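# Bungee-strap a box lid, then lift box onto board

## Task

Secure the lid using both bungee cords, one over each end of the box, with every cord hooked onto the knobs on both sides; then raise the box and set it down on the board.

## Robot and tools

Robot: two arms, left_arm and right_arm, each with a parallel two-finger gripper. Calibrated bases in the scene frame: left_arm at (+0.035, +0.244, 0) m with quat_wxyz (+1.000, 0, 0, +0.019); right_arm at (+0.030, -0.261, 0) m with quat_wxyz (+1.000, 0, 0, +0.030). Up is +z for both bases.

Frames. Scene frame: origin at table height, halfway between the nominal bases, +x out over the table, +z up, left_arm on the +y side (this is not the left of any image). Fixed cameras and the table use the scene frame. Each arm reports its hand pose, velocities, targets and its wrist camera in its own base frame. Offsets you command follow the axes of that arm's current Hand target. The gripper's fingers point along its +z and open and close along its y. end_effector_position (metres) is the point between the pads, about 1 cm short of the tips; with end_effector_quat_wxyz it can be a few centimetres off, more when the arm is stretched.

The 14-number row (used by execute_actions and move): values in [-1, 1], always all 14 even if one arm is idle. Order: left_arm dx, dy, dz, rx, ry, rz, opening, then right_arm the same seven. dx..rz are an offset, not a pose: measured from that arm's Hand target as it stood when the action or move began, along that target's axes. Scale: 1.0 = 0.6 m or 180 degrees; rx, ry, rz form one rotation vector. Opening is absolute: +1 fully open (0.094 m), -1 closed. Sending zeros for an arm's six pose numbers re-requests its Hand target; a 0 opening is a real command (half open), so repeat the present opening to leave a gripper alone.

execute_actions(actions, cameras): actions is a list of actions; each action is a table of up to 15 rows, one row per 1/30 s step; a short table repeats its last row to fill 15 steps. All rows of one action count from the same start pose, so repeating an offset in a new action moves further. An empty list just returns state and images. cameras chooses images: omitted, null or ["all"] gives all; [] gives none; an unknown name invalidates the call. Names: cam_high, cam_low, cam_left_wrist, cam_right_wrist (each 672x504).

move(target, speed, blend, opening_speed, blocking, cameras): straight-line paths from each Hand target to one row or a list of up to 15 rows, all offsets from the same starting Hand targets. speed in m/s, 0.002 to 2.9, default 0.25 (turns up to twice that in rad/s), one value or one per target. blend in m rounds corners of a list. opening_speed (0.2 or more, per second on the -1..+1 scale) ramps the fingers. blocking=false returns after about 0.5 s while the move continues. Paths last at least 0.5 s and at most 10 s, do not avoid obstacles or the other arm, and grippers lag and overshoot more at high speed. Keep paths away from an arm's own base, or its shoulder posture may flip. The result adds a move: line: done, off_target, moving, held or fault, plus limits (paced = clipped pose, held = steps withheld). done means within 10 mm and 2 degrees; neither done nor off_target tells you about contact.

wait(seconds 0 to 10): lets time pass holding last commands; a running move keeps going. stop: brakes a running move (needs room). zoom_image(camera, region [x0, y0, x1, y1], at most 504x504 px, origin top-left) enlarges the latest image of that camera. finished_scene ends everything; the lid must stay strapped and the box on the board without the robot.

Result lines: Hand target (last commanded pose after clipping, the base for the next offsets), end_effector pose, Joint positions (last is gripper opening in m), Joint velocities ("within noise" means still), Joint torques (include arm weight, offsets and noise; joints 1-3 wrap at ±28 N m), Tool commands, grip_measured (opening on the command scale; reads up to about 2.7 mm wide when empty, and under a full squeeze about 3 mm narrower than a hard part). execute_actions results also list some mid-action positions.

Behaviour: orientation commands are clipped to 40 degrees from the measured one each step. Grippers often stop short or sag, especially at long reach; checking position and tilt after each move is wise, sending the missing distance as a new offset. A blocked arm keeps pushing until you command it back past its gripper. Force rises with speed and with how far past contact the target is. Grip force is about 50-64 N per pad; close slowly on soft things, and to release command an opening well above grip_measured. Joint limits (rad): waist -2.618 to 3.054, shoulder 0 to 3.142, elbow 0 to 3.142 (straight 2.901), wrist pitch and yaw ±1.571, wrist roll ±2.094.

Avoid: dropping or flinging parts, slamming, hard pushes, anything leaving the table (that fails the task), and any hard contact between the two arms or one gripper closing on the other's fingers. The clearance check does not guard gripper-to-gripper contact. Loose objects may occasionally be nudged. Holding loads, stretching or pushing at an unreachable pose heats motors: MOTOR HOT at 75 °C, fault and folded idle arm at 90 °C, collapse at 100 °C. The scene keeps running while you reply.

Each tool is called after "Request:" in YAML: its name, and indented under it one key for each argument.

## Session

Request:
execute_actions:
  actions: []

Scene clock: 0.00 s.
left_arm: end_effector_position=(+0.3962, -0.0033, +0.0772) grip_measured=+1.000 end_effector_quat_wxyz=(+0.556, +0.002, +0.831, -0.019) | right_arm: end_effector_position=(+0.3744, -0.0479, +0.0846) grip_measured=+1.000 end_effector_quat_wxyz=(+0.560, +0.142, +0.812, -0.087)
Joint positions: left_arm=[0.01 1.587 0.387 0.81 0.043 -0.015 0.094] | right_arm=[0.016 1.511 0.335 0.79 0.319 0.146 0.094]
Joint velocities: within noise
Joint torques (N m): no reading
Heat: left arm: 31 °C; right arm: 30 °C.
Hand target: left_arm +0.3991, -0.0033, +0.0836; +0.564, +0.002, +0.826, -0.019 | right_arm +0.3769, -0.0479, +0.0899; +0.566, +0.143, +0.807, -0.086
Tool commands: left_gripper/opening=+1.0 right_gripper/opening=+1.0

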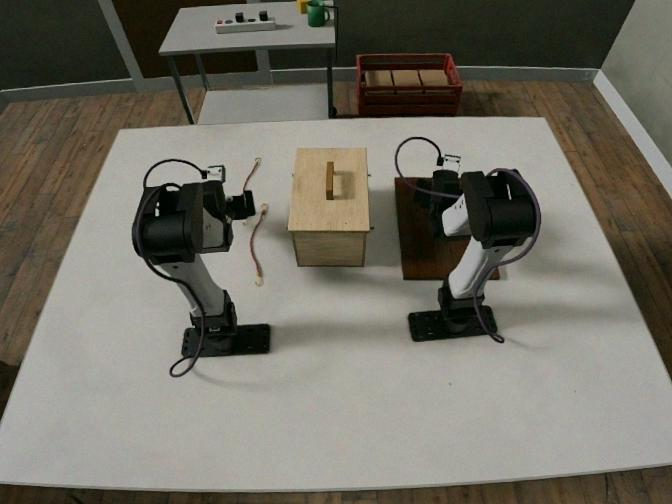

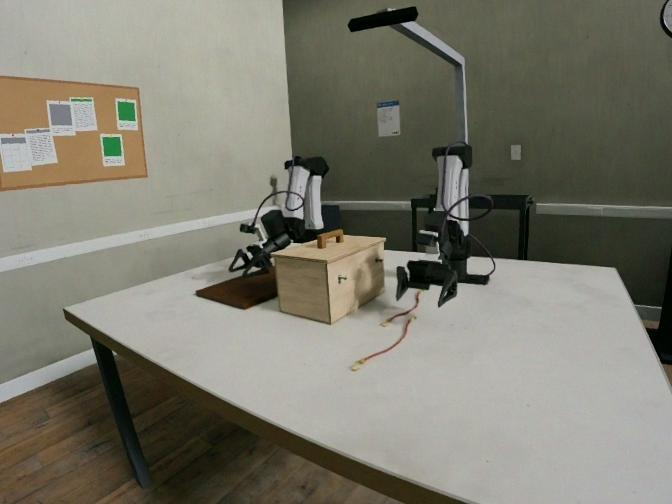

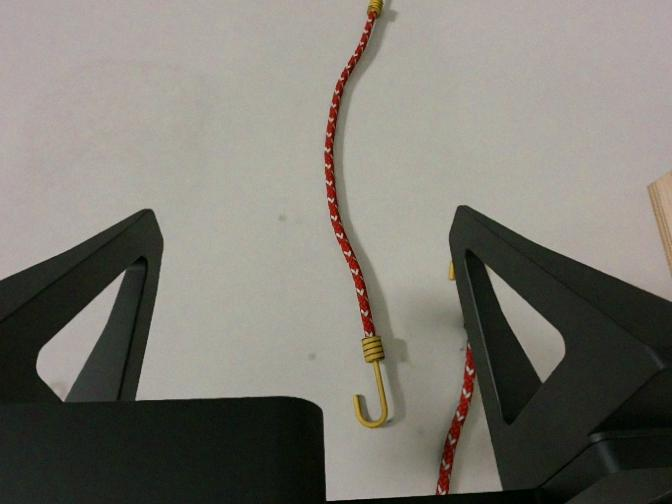

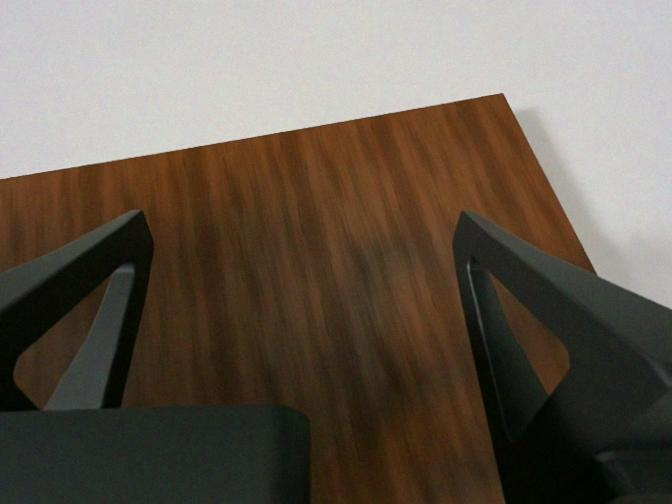

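Request:
zoom_image:
  camera: "cam_high"
  region: [230, 120, 430, 300]

Request:
zoom_image:
  camera: "cam_low"
  region: [230, 200, 480, 390]

Scaled by 2.520.

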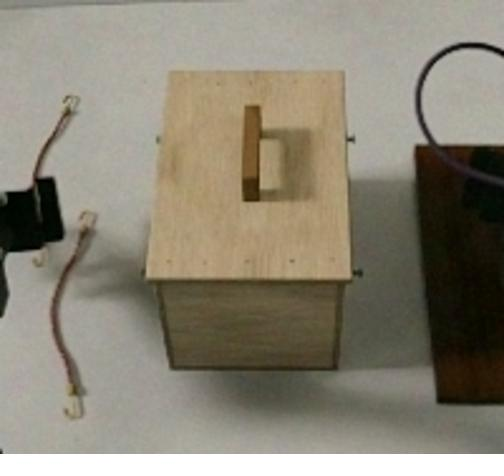

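Scaled by 2.016.

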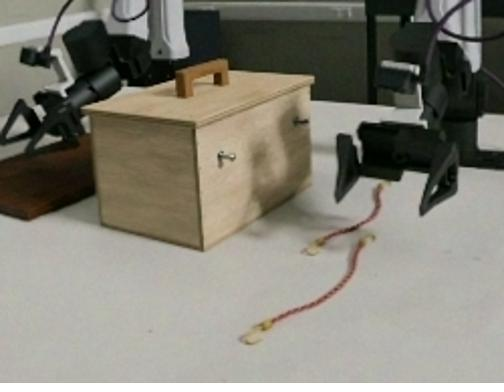

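Request:
zoom_image:
  camera: "cam_high"
  region: [110, 140, 310, 390]

Request:
zoom_image:
  camera: "cam_high"
  region: [370, 120, 570, 370]

Scaled by 2.016.

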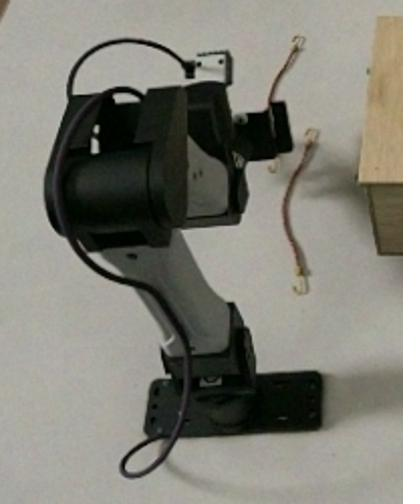

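Scaled by 2.016.

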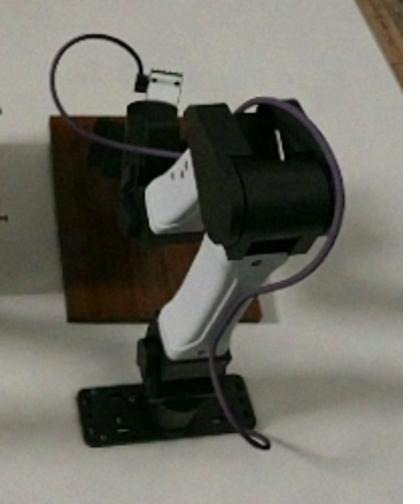

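Request:
move:
  target: [-0.234, -0.0047, -0.162, -0.0128, 0.381, -0.0013, 1.0, -0.266, 0.152, -0.183, -0.0586, 0.3857, -0.0975, 1.0]
  speed: 0.3

Scene clock: 23.57 s.
left_arm: end_effector_position=(+0.3612, +0.0002, +0.2296) grip_measured=+1.000 end_effector_quat_wxyz=(+0.097, -0.006, +0.995, -0.007) | right_arm: end_effector_position=(+0.3619, +0.0462, +0.2640) grip_measured=+1.000 end_effector_quat_wxyz=(+0.144, +0.008, +0.989, +0.014)
Joint positions: left_arm=[0.007 1.81 1.98 -1.547 0.014 -0.007 0.094] | right_arm=[0.133 1.789 2.083 -1.574 0.012 0.147 0.094]
Joint velocities: within noise
Joint torques (N m): left_arm=[-0.59 -10.47 8.65 0.62 0.01 0.1] | right_arm=[0.66 -10.03 8.68 1 -0.11 -0.15]
Heat: left arm: 34 °C; right arm: 34 °C.
Hand target: left_arm +0.3596, -0.0003, +0.2496; +0.000, +0.000, +1.000, +0.000 | right_arm +0.3598, +0.0498, +0.2795; +0.000, -0.001, +1.000, +0.000
Off the commanded pose: left_arm 0.020 m, 11 deg | right_arm 0.016 m, 17 deg.
joint sent to its limit (left arm) — joint 4 (wrist pitch), lower limit. The joint targets are off in orientation, not in position.
joint sent to its limit (right arm) — joint 4 (wrist pitch), lower limit. The joint targets are off in orientation, not in position.
move: off_target (left_arm, right_arm)

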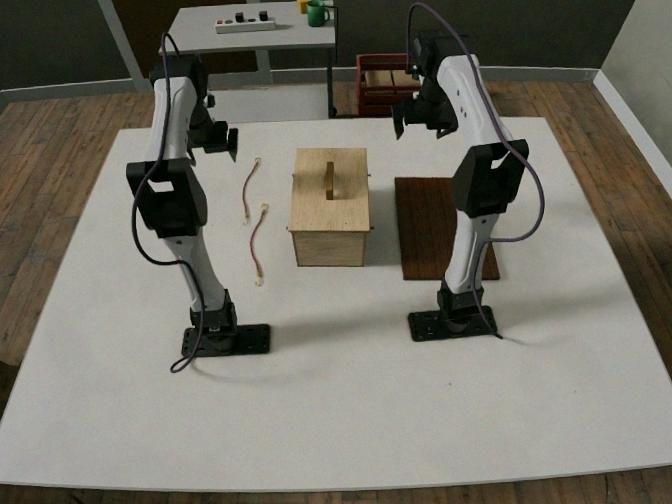

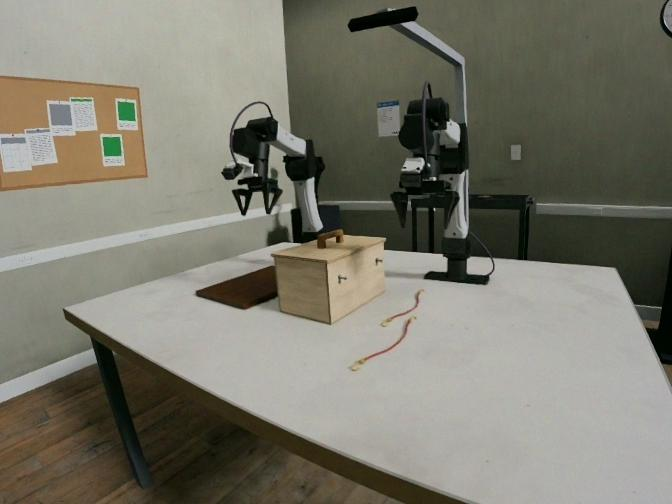

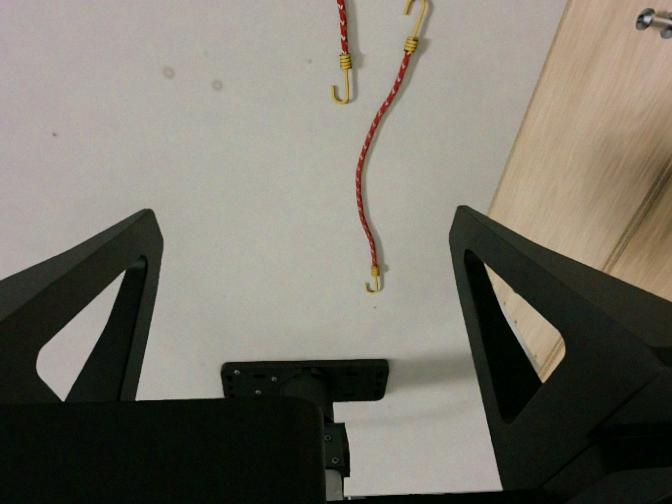

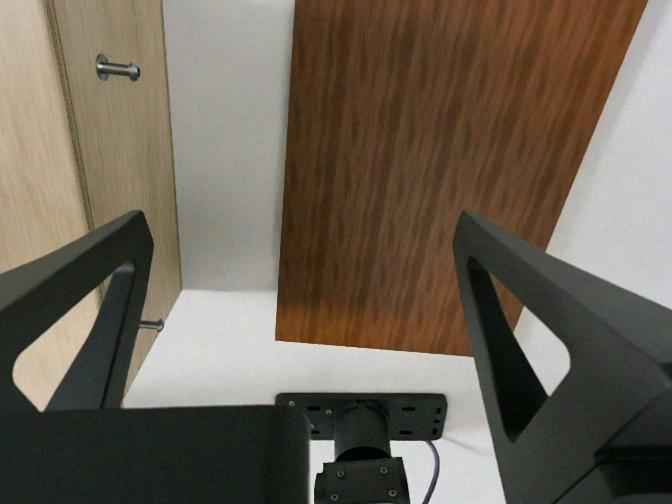

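Request:
zoom_image:
  camera: "cam_high"
  region: [220, 130, 520, 300]

Request:
zoom_image:
  camera: "cam_low"
  region: [180, 210, 450, 390]

Scaled by 1.680.

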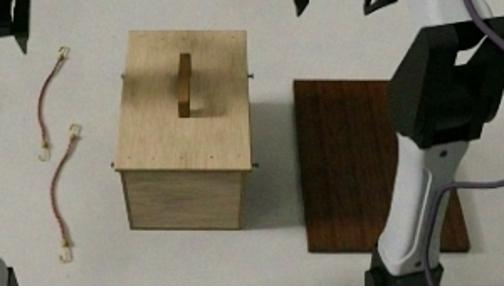

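Scaled by 1.867.

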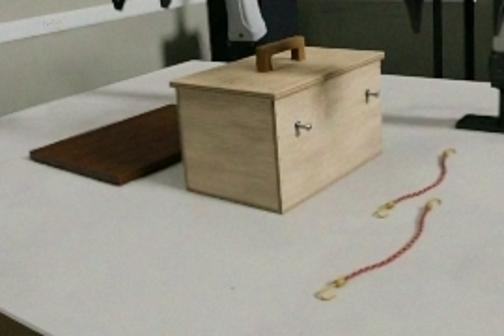

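Request:
zoom_image:
  camera: "cam_left_wrist"
  region: [100, 180, 520, 420]

Request:
zoom_image:
  camera: "cam_left_wrist"
  region: [300, 0, 672, 330]

Scaled by 1.200.

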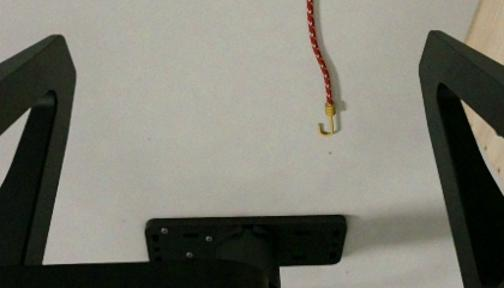

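Scaled by 1.355.

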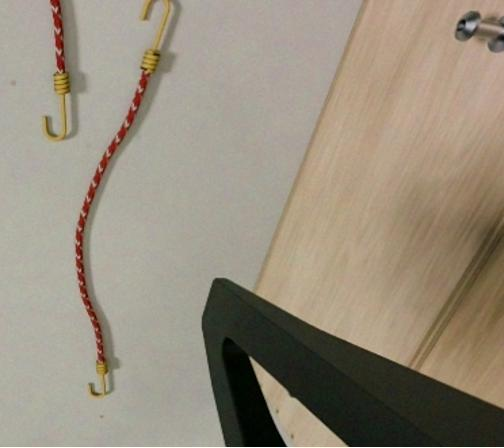

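Request:
zoom_image:
  camera: "cam_right_wrist"
  region: [0, 0, 220, 350]

Request:
zoom_image:
  camera: "cam_left_wrist"
  region: [320, 0, 460, 110]

Request:
zoom_image:
  camera: "cam_low"
  region: [320, 240, 400, 300]

Scaled by 1.440.

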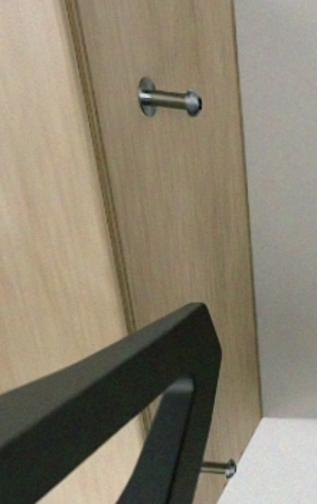

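Scaled by 3.600.

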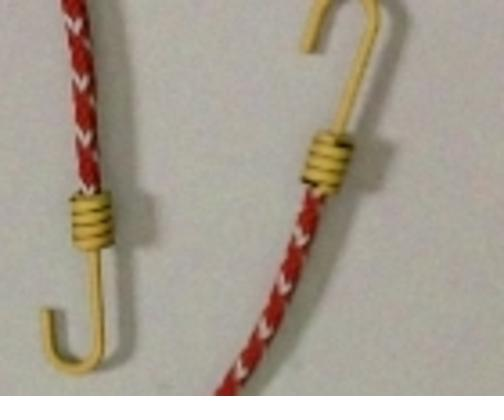

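Scaled by 6.300.

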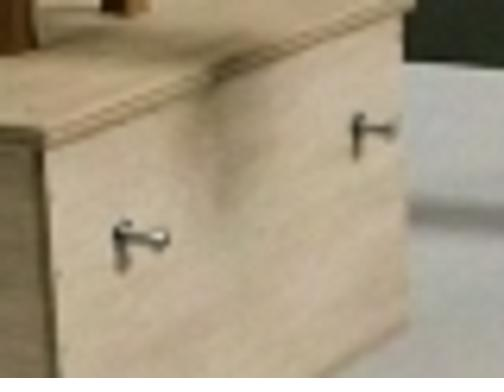

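Request:
move:
  target: [0.3127, -0.12, 0.216, 0, 0, 0, 0.0, 0, 0, 0, 0, 0, 0, 1.0]
  speed: 0.3

Scene clock: 103.83 s.
left_arm: end_effector_position=(+0.1728, -0.0717, +0.1205) grip_measured=+0.003 end_effector_quat_wxyz=(-0.007, +0.001, +1.000, +0.001) | right_arm: end_effector_position=(+0.3616, +0.0465, +0.2640) grip_measured=+1.000 end_effector_quat_wxyz=(+0.144, +0.007, +0.989, +0.015)
Joint positions: left_arm=[-0.39 1.256 1.023 -1.351 0.003 -0.387 0.047] | right_arm=[0.133 1.789 2.083 -1.575 0.011 0.146 0.094]
Joint velocities: within noise
Joint torques (N m): left_arm=[-0.58 -4.36 5.29 0.39 0.05 -0.08] | right_arm=[0.65 -10.04 8.68 1 -0.13 -0.15]
Heat: left arm: 45 °C; right arm: 39 °C.
Hand target: left_arm +0.1722, -0.0723, +0.1199; +0.001, +0.000, +1.000, +0.000 | right_arm +0.3598, +0.0498, +0.2794; +0.000, -0.001, +1.000, +0.000
Off the commanded pose: left_arm 0.001 m, 1 deg | right_arm 0.016 m, 17 deg.
joint sent to its limit (right arm) — joint 4 (wrist pitch), lower limit. The joint targets are off in orientation, not in position.
move: off_target (right_arm)

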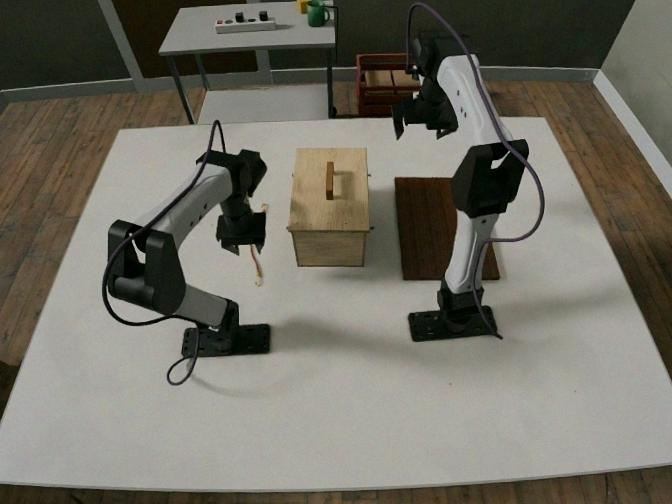

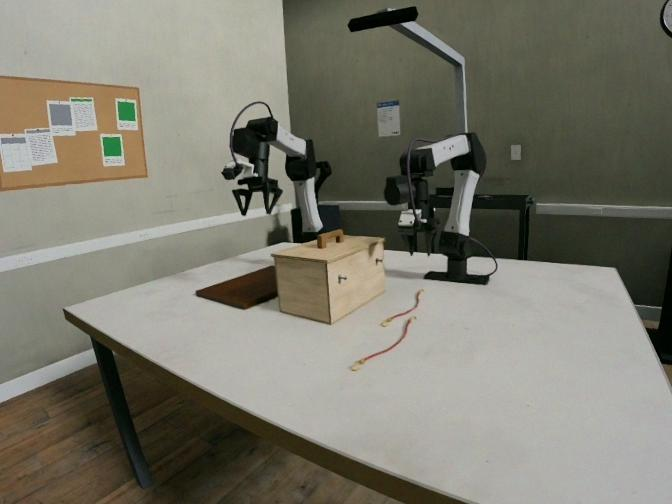

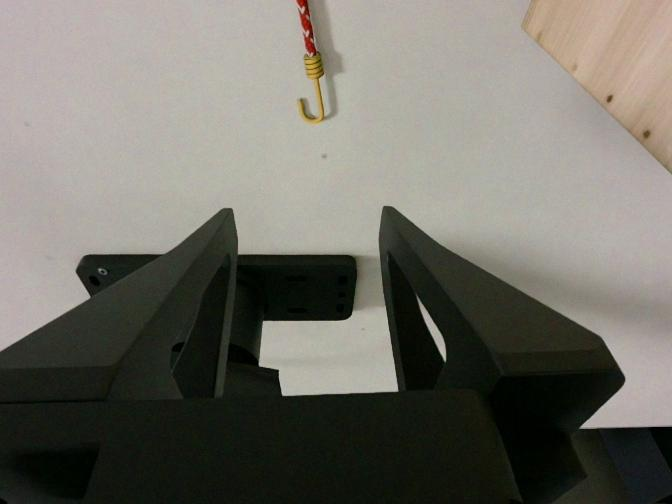

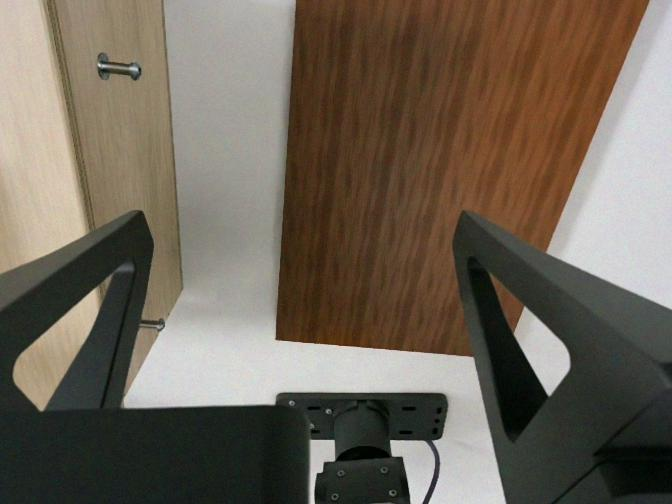

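Request:
move:
  target: [-0.0197, -0.0053, 0.1248, 0, 0, 0, 0.0, 0, 0, 0, 0, 0, 0, 1.0]
  speed: 0.2
  cameras: ["cam_left_wrist"]

Scene clock: 109.47 s.
left_arm: end_effector_position=(+0.1849, -0.0767, +0.0495) grip_measured=+0.003 end_effector_quat_wxyz=(+0.003, +0.001, +1.000, -0.003) | right_arm: end_effector_position=(+0.3616, +0.0465, +0.2640) grip_measured=+1.000 end_effector_quat_wxyz=(+0.144, +0.007, +0.989, +0.015)
Joint positions: left_arm=[-0.39 1.331 0.791 -1.023 0.003 -0.388 0.047] | right_arm=[0.133 1.789 2.083 -1.575 0.01 0.146 0.094]
Joint velocities: within noise
Joint torques (N m): left_arm=[0.03 -2.95 5.15 0.48 0.05 0.03] | right_arm=[0.65 -10.03 8.68 1 -0.13 -0.16]
Heat: left arm: 43 °C; right arm: 39 °C.
Hand target: left_arm +0.1840, -0.0754, +0.0450; +0.000, +0.000, +1.000, +0.000 | right_arm +0.3598, +0.0498, +0.2794; +0.000, -0.001, +1.000, +0.000
Off the commanded pose: left_arm 0.005 m, 0 deg | right_arm 0.016 m, 17 deg.
joint sent to its limit (right arm) — joint 4 (wrist pitch), lower limit. The joint targets are off in orientation, not in position.
move: off_target (right_arm)
Images, in order (width x height): cam_left_wrist 672x504.

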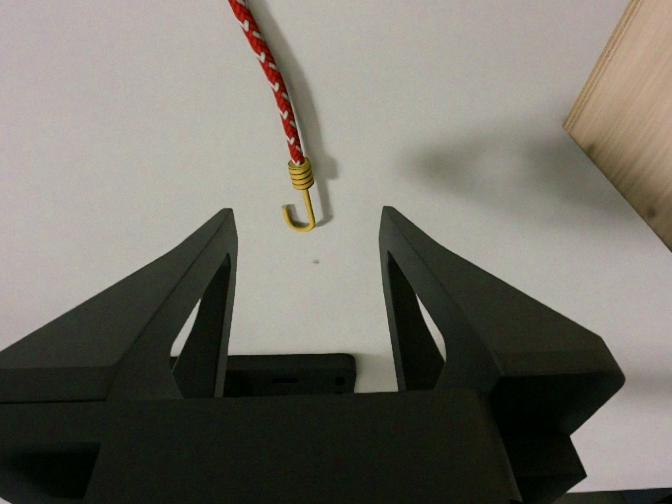

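Request:
move:
  target: [-0.0042, 0.0018, 0.06, 0, 0, 0, 0.0, 0, 0, 0, 0, 0, 0, 1.0]
  speed: 0.08
  cameras: ["cam_left_wrist"]

Scene clock: 112.43 s.
left_arm: end_effector_position=(+0.1872, -0.0770, +0.0131) grip_measured=+0.003 end_effector_quat_wxyz=(+0.002, +0.000, +1.000, -0.003) | right_arm: end_effector_position=(+0.3616, +0.0465, +0.2640) grip_measured=+1.000 end_effector_quat_wxyz=(+0.144, +0.007, +0.989, +0.015)
Joint positions: left_arm=[-0.387 1.405 0.692 -0.852 0.003 -0.388 0.047] | right_arm=[0.133 1.789 2.083 -1.575 0.01 0.146 0.094]
Joint velocities: within noise
Joint torques (N m): left_arm=[0.57 -3.32 4.85 0.5 0.05 0.14] | right_arm=[0.66 -10.04 8.68 1 -0.13 -0.16]
Heat: left arm: 42 °C; right arm: 39 °C.
Hand target: left_arm +0.1866, -0.0744, +0.0091; +0.000, +0.000, +1.000, +0.000 | right_arm +0.3598, +0.0498, +0.2794; +0.000, -0.001, +1.000, +0.000
Off the commanded pose: left_arm 0.005 m, 0 deg | right_arm 0.016 m, 17 deg.
joint sent to its limit (right arm) — joint 4 (wrist pitch), lower limit. The joint targets are off in orientation, not in position.
move: off_target (right_arm)
Images, in order (width x height): cam_left_wrist 672x504.

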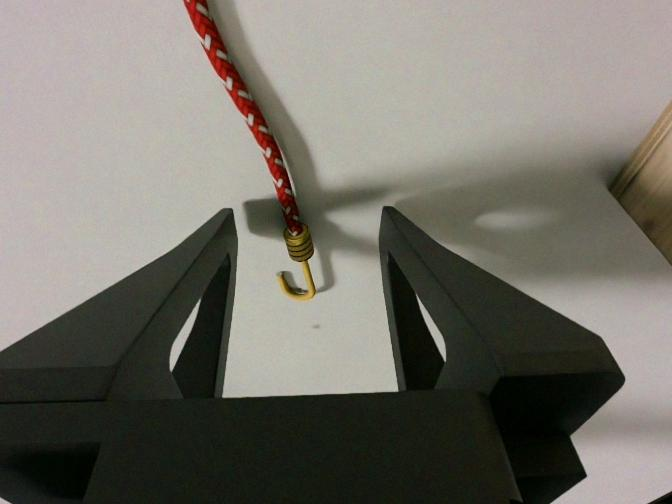

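Request:
zoom_image:
  camera: "cam_left_wrist"
  region: [200, 190, 420, 410]

Scaled by 2.291.

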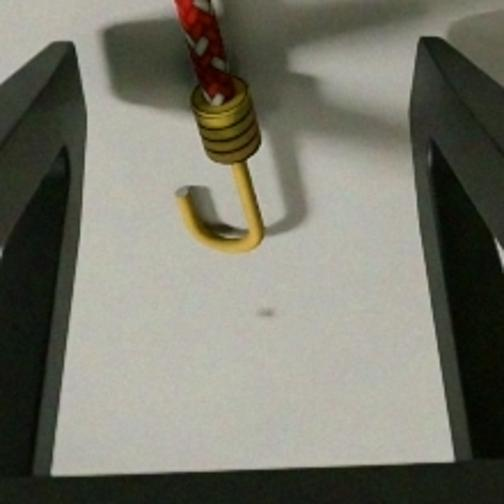

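Request:
move:
  target: [0.0125, 0.0042, 0.005, 0, 0, 0, 0.0, 0, 0, 0, 0, 0, 0, 1.0]
  speed: 0.05
  cameras: ["cam_left_wrist"]

Request:
zoom_image:
  camera: "cam_left_wrist"
  region: [200, 170, 420, 390]

Scene clock: 120.20 s.
left_arm: end_effector_position=(+0.1838, -0.0755, +0.0099) grip_measured=+0.003 end_effector_quat_wxyz=(+0.003, +0.000, +1.000, -0.003) | right_arm: end_effector_position=(+0.3616, +0.0465, +0.2640) grip_measured=+1.000 end_effector_quat_wxyz=(+0.144, +0.007, +0.989, +0.015)
Joint positions: left_arm=[-0.387 1.393 0.668 -0.837 0.003 -0.388 0.047] | right_arm=[0.133 1.789 2.083 -1.575 0.01 0.146 0.094]
Joint velocities: within noise
Joint torques (N m): left_arm=[0.39 -4.29 3.92 0.42 0.05 0.11] | right_arm=[0.65 -10.03 8.68 1 -0.13 -0.15]
Heat: left arm: 40 °C; right arm: 39 °C.
Hand target: left_arm +0.1792, -0.0718, +0.0061; +0.001, +0.000, +1.000, +0.000 | right_arm +0.3598, +0.0498, +0.2794; +0.000, -0.001, +1.000, +0.000
Off the commanded pose: left_arm 0.007 m, 1 deg | right_arm 0.016 m, 17 deg.
joint sent to its limit (right arm) — joint 4 (wrist pitch), lower limit. The joint targets are off in orientation, not in position.
move: off_target (right_arm)
Images, in order (width x height): cam_left_wrist 672x504.

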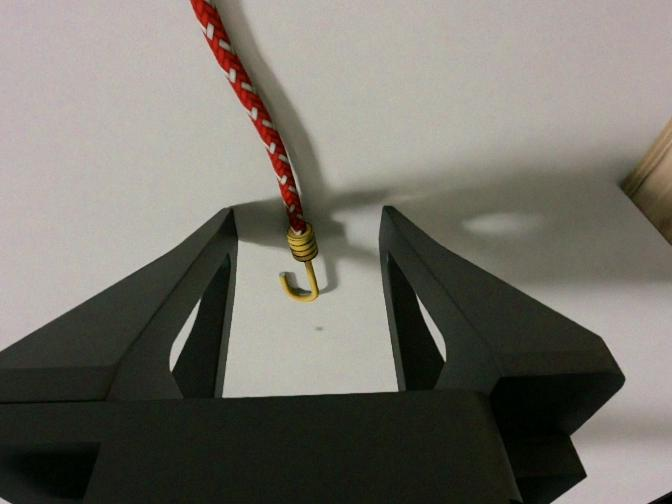

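Scaled by 2.291.

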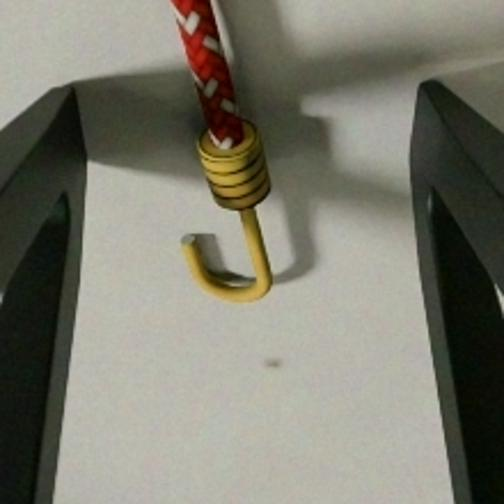

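Request:
move:
  target: [0.0, 0.0, -0.005, 0, 0, 0, 0.0, 0, 0, 0, 0, 0, 0, 1.0]
  speed: 0.05
  cameras: ["cam_left_wrist"]

Request:
zoom_image:
  camera: "cam_left_wrist"
  region: [200, 170, 420, 390]

Scene clock: 124.77 s.
left_arm: end_effector_position=(+0.1838, -0.0755, +0.0101) grip_measured=+0.003 end_effector_quat_wxyz=(+0.004, +0.000, +1.000, -0.003) | right_arm: end_effector_position=(+0.3616, +0.0465, +0.2640) grip_measured=+1.000 end_effector_quat_wxyz=(+0.144, +0.007, +0.989, +0.015)
Joint positions: left_arm=[-0.387 1.392 0.668 -0.837 0.003 -0.388 0.047] | right_arm=[0.133 1.789 2.083 -1.575 0.01 0.146 0.094]
Joint velocities: within noise
Joint torques (N m): left_arm=[0.36 -4.74 4.63 0.27 0.05 0.11] | right_arm=[0.64 -10.03 8.66 1 -0.13 -0.15]
Heat: left arm: 39 °C; right arm: 40 °C.
Hand target: left_arm +0.1792, -0.0718, +0.0090; +0.001, +0.000, +1.000, +0.000 | right_arm +0.3598, +0.0498, +0.2794; +0.000, -0.001, +1.000, +0.000
Off the commanded pose: left_arm 0.006 m, 1 deg | right_arm 0.016 m, 17 deg.
joint sent to its limit (right arm) — joint 4 (wrist pitch), lower limit. The joint targets are off in orientation, not in position.
move: off_target (right_arm)
Images, in order (width x height): cam_left_wrist 672x504.

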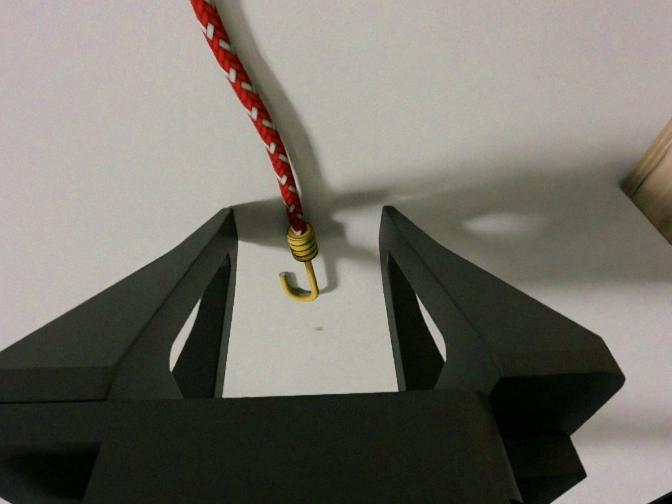

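Scaled by 2.291.

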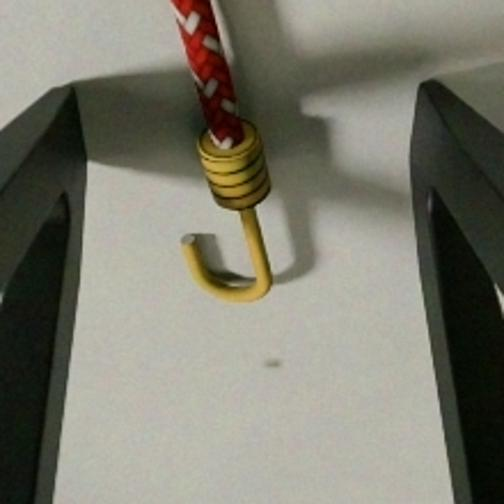

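Request:
move:
  target: [0.0, 0.0, 0.0, 0, 0, 0, -0.95, 0, 0, 0, 0, 0, 0, 1.0]
  speed: 0.05
  opening_speed: 1.0
  cameras: ["cam_left_wrist"]

Request:
zoom_image:
  camera: "cam_left_wrist"
  region: [200, 170, 420, 390]

Scene clock: 129.87 s.
left_arm: end_effector_position=(+0.1838, -0.0756, +0.0101) grip_measured=-0.859 end_effector_quat_wxyz=(+0.004, +0.000, +1.000, -0.004) | right_arm: end_effector_position=(+0.3616, +0.0465, +0.2640) grip_measured=+1.000 end_effector_quat_wxyz=(+0.144, +0.007, +0.989, +0.015)
Joint positions: left_arm=[-0.387 1.392 0.668 -0.837 0.004 -0.388 0.007] | right_arm=[0.133 1.789 2.083 -1.575 0.01 0.146 0.094]
Joint velocities: within noise
Joint torques (N m): left_arm=[0.35 -4.74 4.63 0.27 0.05 0.11] | right_arm=[0.66 -10.02 8.68 1.01 -0.13 -0.15]
Heat: left arm: 38 °C; right arm: 40 °C.
Hand target: left_arm +0.1792, -0.0719, +0.0090; +0.001, +0.000, +1.000, +0.000 | right_arm +0.3598, +0.0498, +0.2794; +0.000, -0.001, +1.000, +0.000
Off the commanded pose: left_arm 0.006 m, 1 deg | right_arm 0.016 m, 17 deg.
joint sent to its limit (right arm) — joint 4 (wrist pitch), lower limit. The joint targets are off in orientation, not in position.
move: off_target (right_arm)
Images, in order (width x height): cam_left_wrist 672x504.

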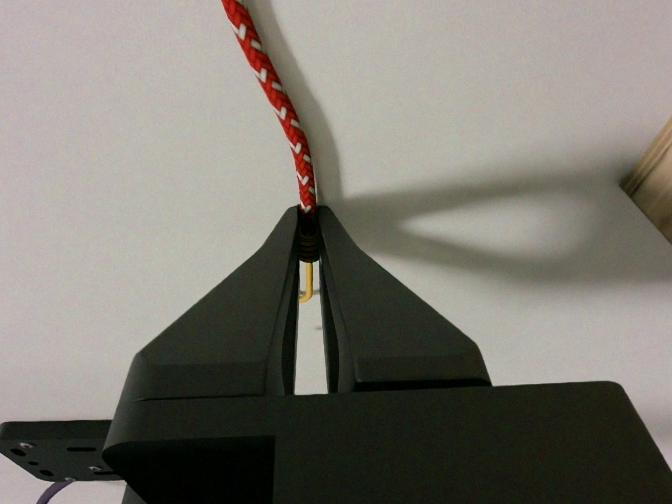

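Scaled by 2.291.

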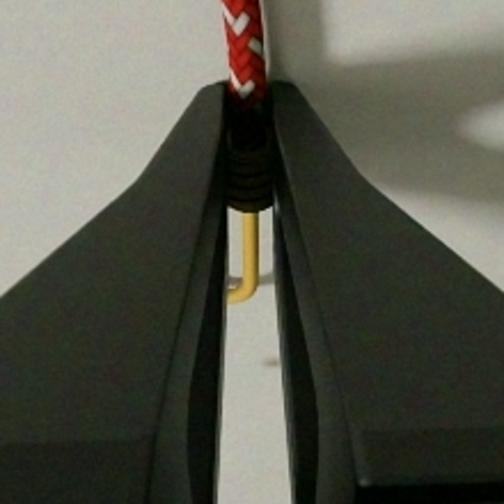

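Request:
move:
  target:
    - [0, 0, -0.185, 0, 0, 0, -0.95, 0, 0, 0, 0, 0, 0, 1.0]
    - [-0.0013, -0.03, -0.768, 0.3229, -0.3229, 0.4207, -0.95, 0.25, 0, 0.033, -0.385, -0.385, -0.385, 1.0]
  speed: [0.1, 0.25]

Scene clock: 160.33 s.
left_arm: end_effector_position=(+0.1824, -0.0889, +0.4663) grip_measured=-0.859 end_effector_quat_wxyz=(+0.628, +0.365, +0.611, -0.316) | right_arm: end_effector_position=(+0.2127, +0.0498, +0.2586) grip_measured=+1.000 end_effector_quat_wxyz=(+0.558, -0.388, +0.681, +0.272)
Joint positions: left_arm=[0.557 1.068 1.649 -1.552 1.556 1.043 0.007] | right_arm=[-0.641 1.137 0.968 -1.577 -1.335 -1.815 0.094]
Joint velocities: within noise
Joint torques (N m): left_arm=[-0.62 0.09 5.38 1 0.88 0.14] | right_arm=[-0.34 -3.14 4.9 -0.01 -0.71 -0.13]
Heat: left arm: 36 °C; right arm: 40 °C.
Hand target: left_arm +0.1794, -0.0899, +0.4698; +0.431, +0.561, +0.561, -0.430 | right_arm +0.2098, +0.0496, +0.2598; +0.500, -0.500, +0.500, +0.500
Off the commanded pose: left_arm 0.005 m, 35 deg | right_arm 0.003 m, 37 deg.
joint sent to its limit (left arm) — joint 4 (wrist pitch), lower limit; joint 5 (wrist yaw), upper limit. The joint targets are off in orientation, not in position.
joint sent to its limit (right arm) — joint 4 (wrist pitch), lower limit. The joint targets are off in orientation, not in position.
move: off_target (left_arm, right_arm)

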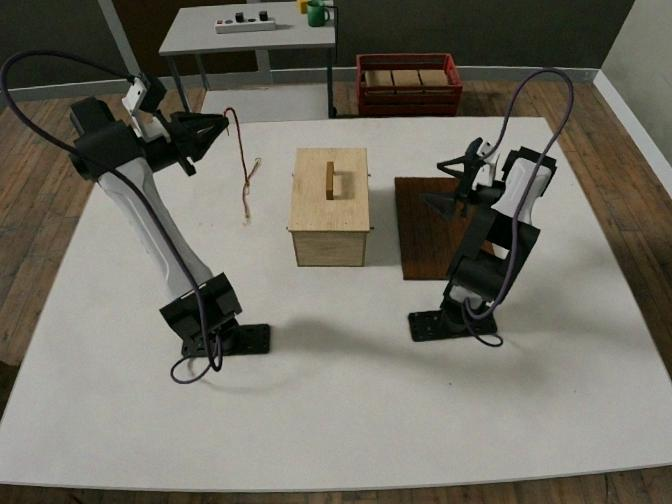

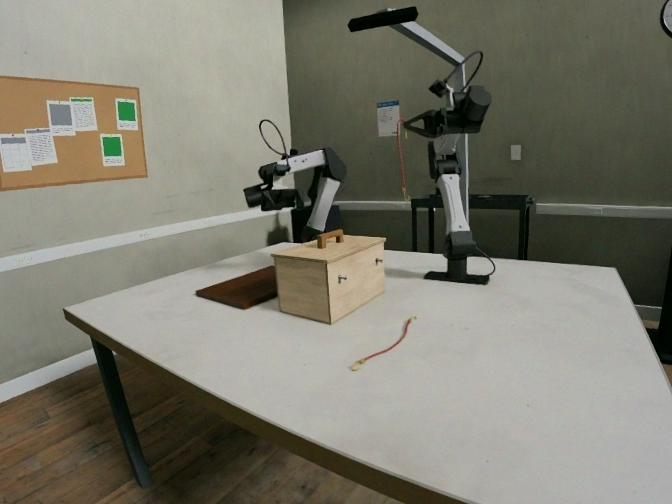

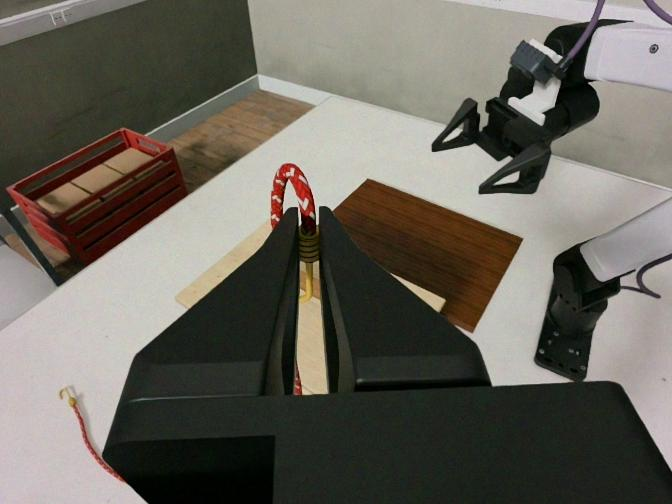

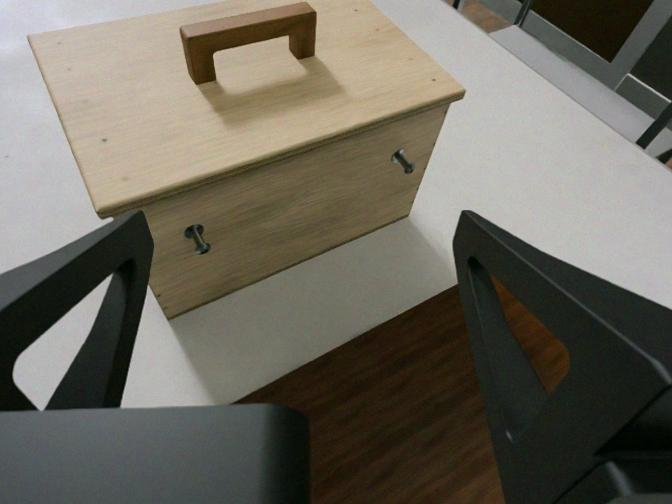

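Request:
move:
  target: [0.0495, 0.333, -0.0557, -0.4969, -0.0654, -0.0654, -0.95, 0, -0.317, -0.083, 0.5, 0, 0, 1.0]
  speed: 0.3
  cameras: ["cam_high", "cam_low", "cam_left_wrist"]

Scene clock: 172.40 s.
left_arm: end_effector_position=(+0.3800, -0.0498, +0.4355) grip_measured=-0.859 end_effector_quat_wxyz=(+0.693, +0.008, +0.721, +0.003) | right_arm: end_effector_position=(+0.3993, -0.0015, +0.2653) grip_measured=+1.000 end_effector_quat_wxyz=(+0.709, -0.005, +0.705, -0.004)
Joint positions: left_arm=[-0.229 1.123 1.264 -0.181 -0.221 0.006 0.007] | right_arm=[-0.008 1.179 0.559 0.624 -0.01 -0.014 0.094]
Joint velocities: within noise
Joint torques (N m): left_arm=[-0.59 -2.81 8.94 2.48 -0.09 -0.03] | right_arm=[0.83 -2.58 6.53 2.49 0.07 0.06]
Heat: left arm: 35 °C; right arm: 38 °C.
Hand target: left_arm +0.3793, -0.0499, +0.4499; +0.707, +0.000, +0.707, +0.000 | right_arm +0.4000, +0.0001, +0.2597; +0.707, +0.000, +0.707, +0.001
Off the commanded pose: left_arm 0.015 m, 3 deg | right_arm 0.006 m, 1 deg.
move: off_target (left_arm)
Images, in order (width x height): cam_high 672x504, cam_low 672x504, cam_left_wrist 672x504.

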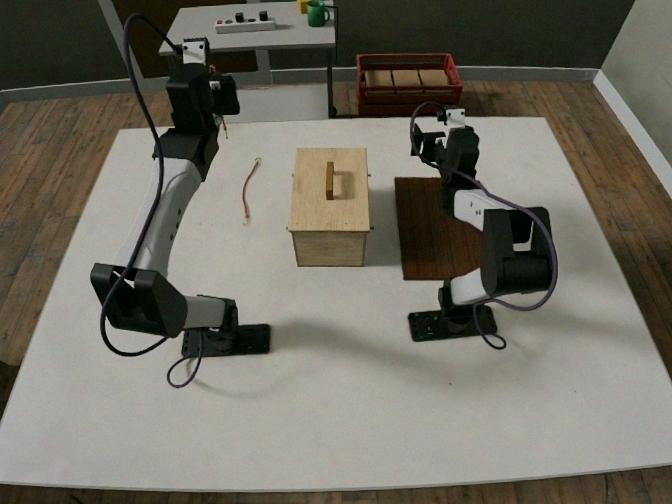

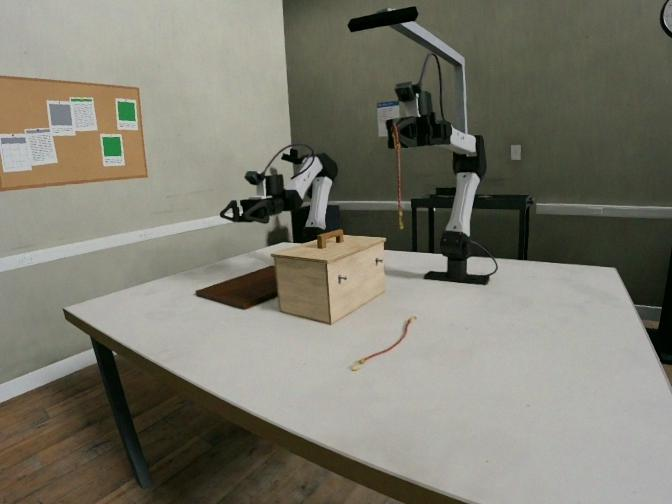

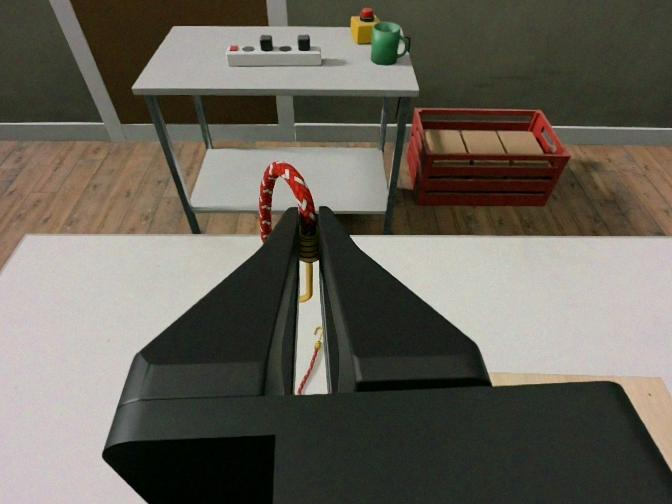

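Request:
zoom_image:
  camera: "cam_low"
  region: [350, 90, 450, 240]

Request:
zoom_image:
  camera: "cam_left_wrist"
  region: [220, 140, 400, 420]

Scaled by 3.360.

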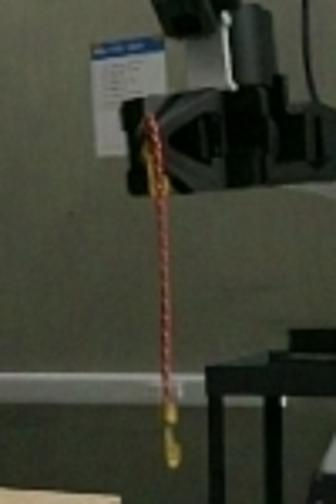

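Scaled by 1.800.

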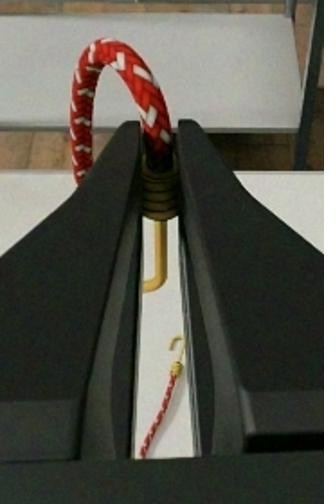

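Request:
move:
  target: [0, -0.358, -0.0083, 0.5, 0, 0, -0.95, -0.0333, 0.2, 0, -0.389, 0, 0, 1.0]
  speed: 0.2

Scene clock: 183.43 s.
left_arm: end_effector_position=(+0.3778, -0.2625, +0.4400) grip_measured=-0.859 end_effector_quat_wxyz=(+0.497, +0.490, +0.513, -0.500) | right_arm: end_effector_position=(+0.3960, +0.1175, +0.2736) grip_measured=+1.000 end_effector_quat_wxyz=(+0.579, -0.400, +0.585, +0.403)
Joint positions: left_arm=[-0.238 1.757 1.798 -0.067 1.314 0 0.007] | right_arm=[-0.128 1.619 0.965 0.634 -1.335 -0.01 0.094]
Joint velocities: within noise
Joint torques (N m): left_arm=[-0.46 -7.75 10.06 1.67 0.32 0.03] | right_arm=[0.81 -5.74 9.94 1.78 -0.12 0.01]
Heat: left arm: 36 °C; right arm: 39 °C.
Hand target: left_arm +0.3743, -0.2647, +0.4501; +0.500, +0.500, +0.500, -0.500 | right_arm +0.3999, +0.1202, +0.2797; +0.579, -0.406, +0.579, +0.406
Off the commanded pose: left_arm 0.011 m, 2 deg | right_arm 0.008 m, 1 deg.
move: off_target (left_arm)

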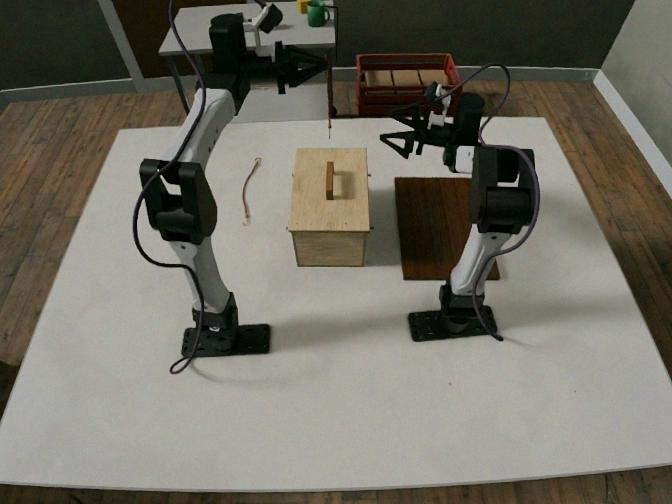

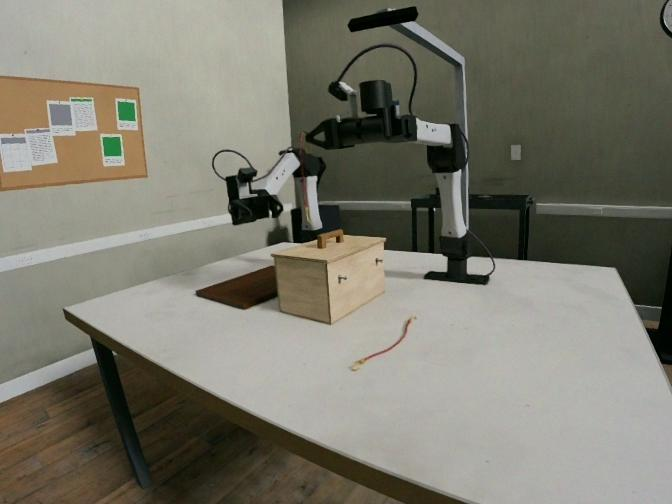

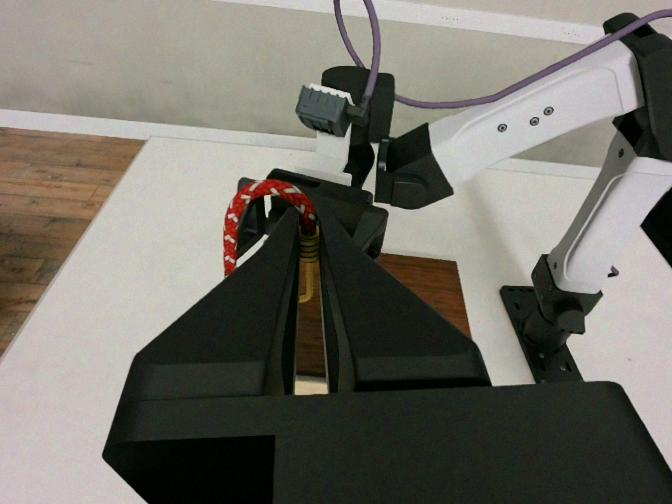

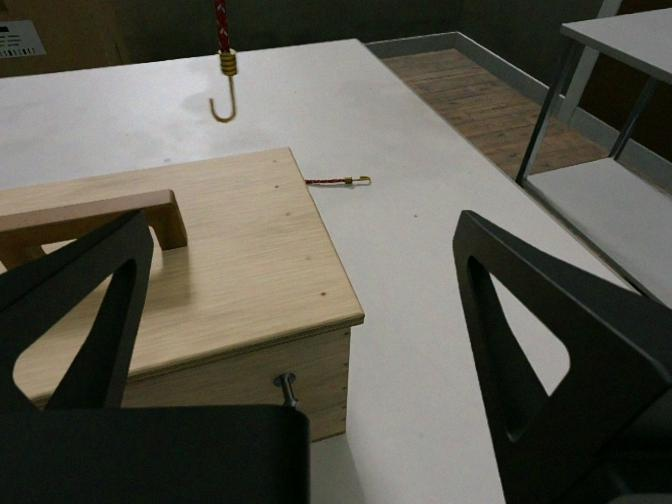

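Request:
zoom_image:
  camera: "cam_right_wrist"
  region: [150, 0, 330, 200]

Request:
zoom_image:
  camera: "cam_low"
  region: [220, 100, 380, 260]

Scaled by 2.520.

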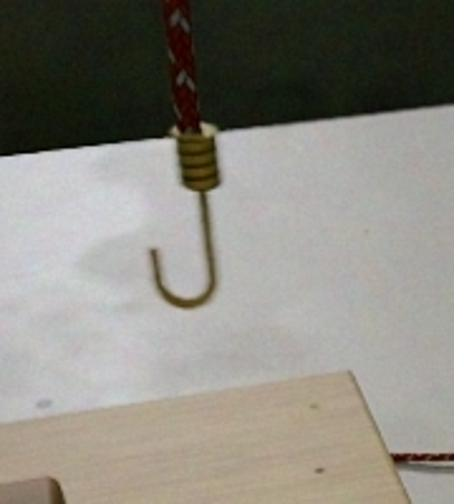

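Scaled by 3.150.

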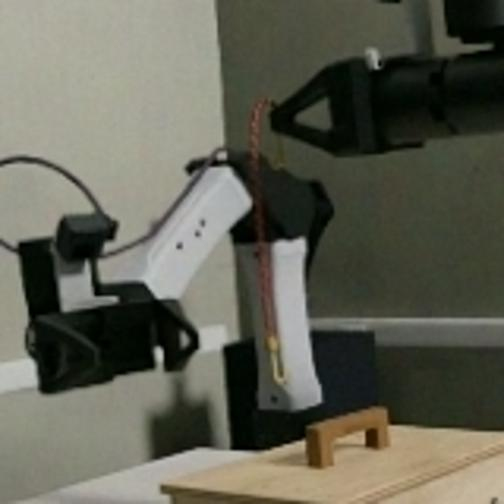

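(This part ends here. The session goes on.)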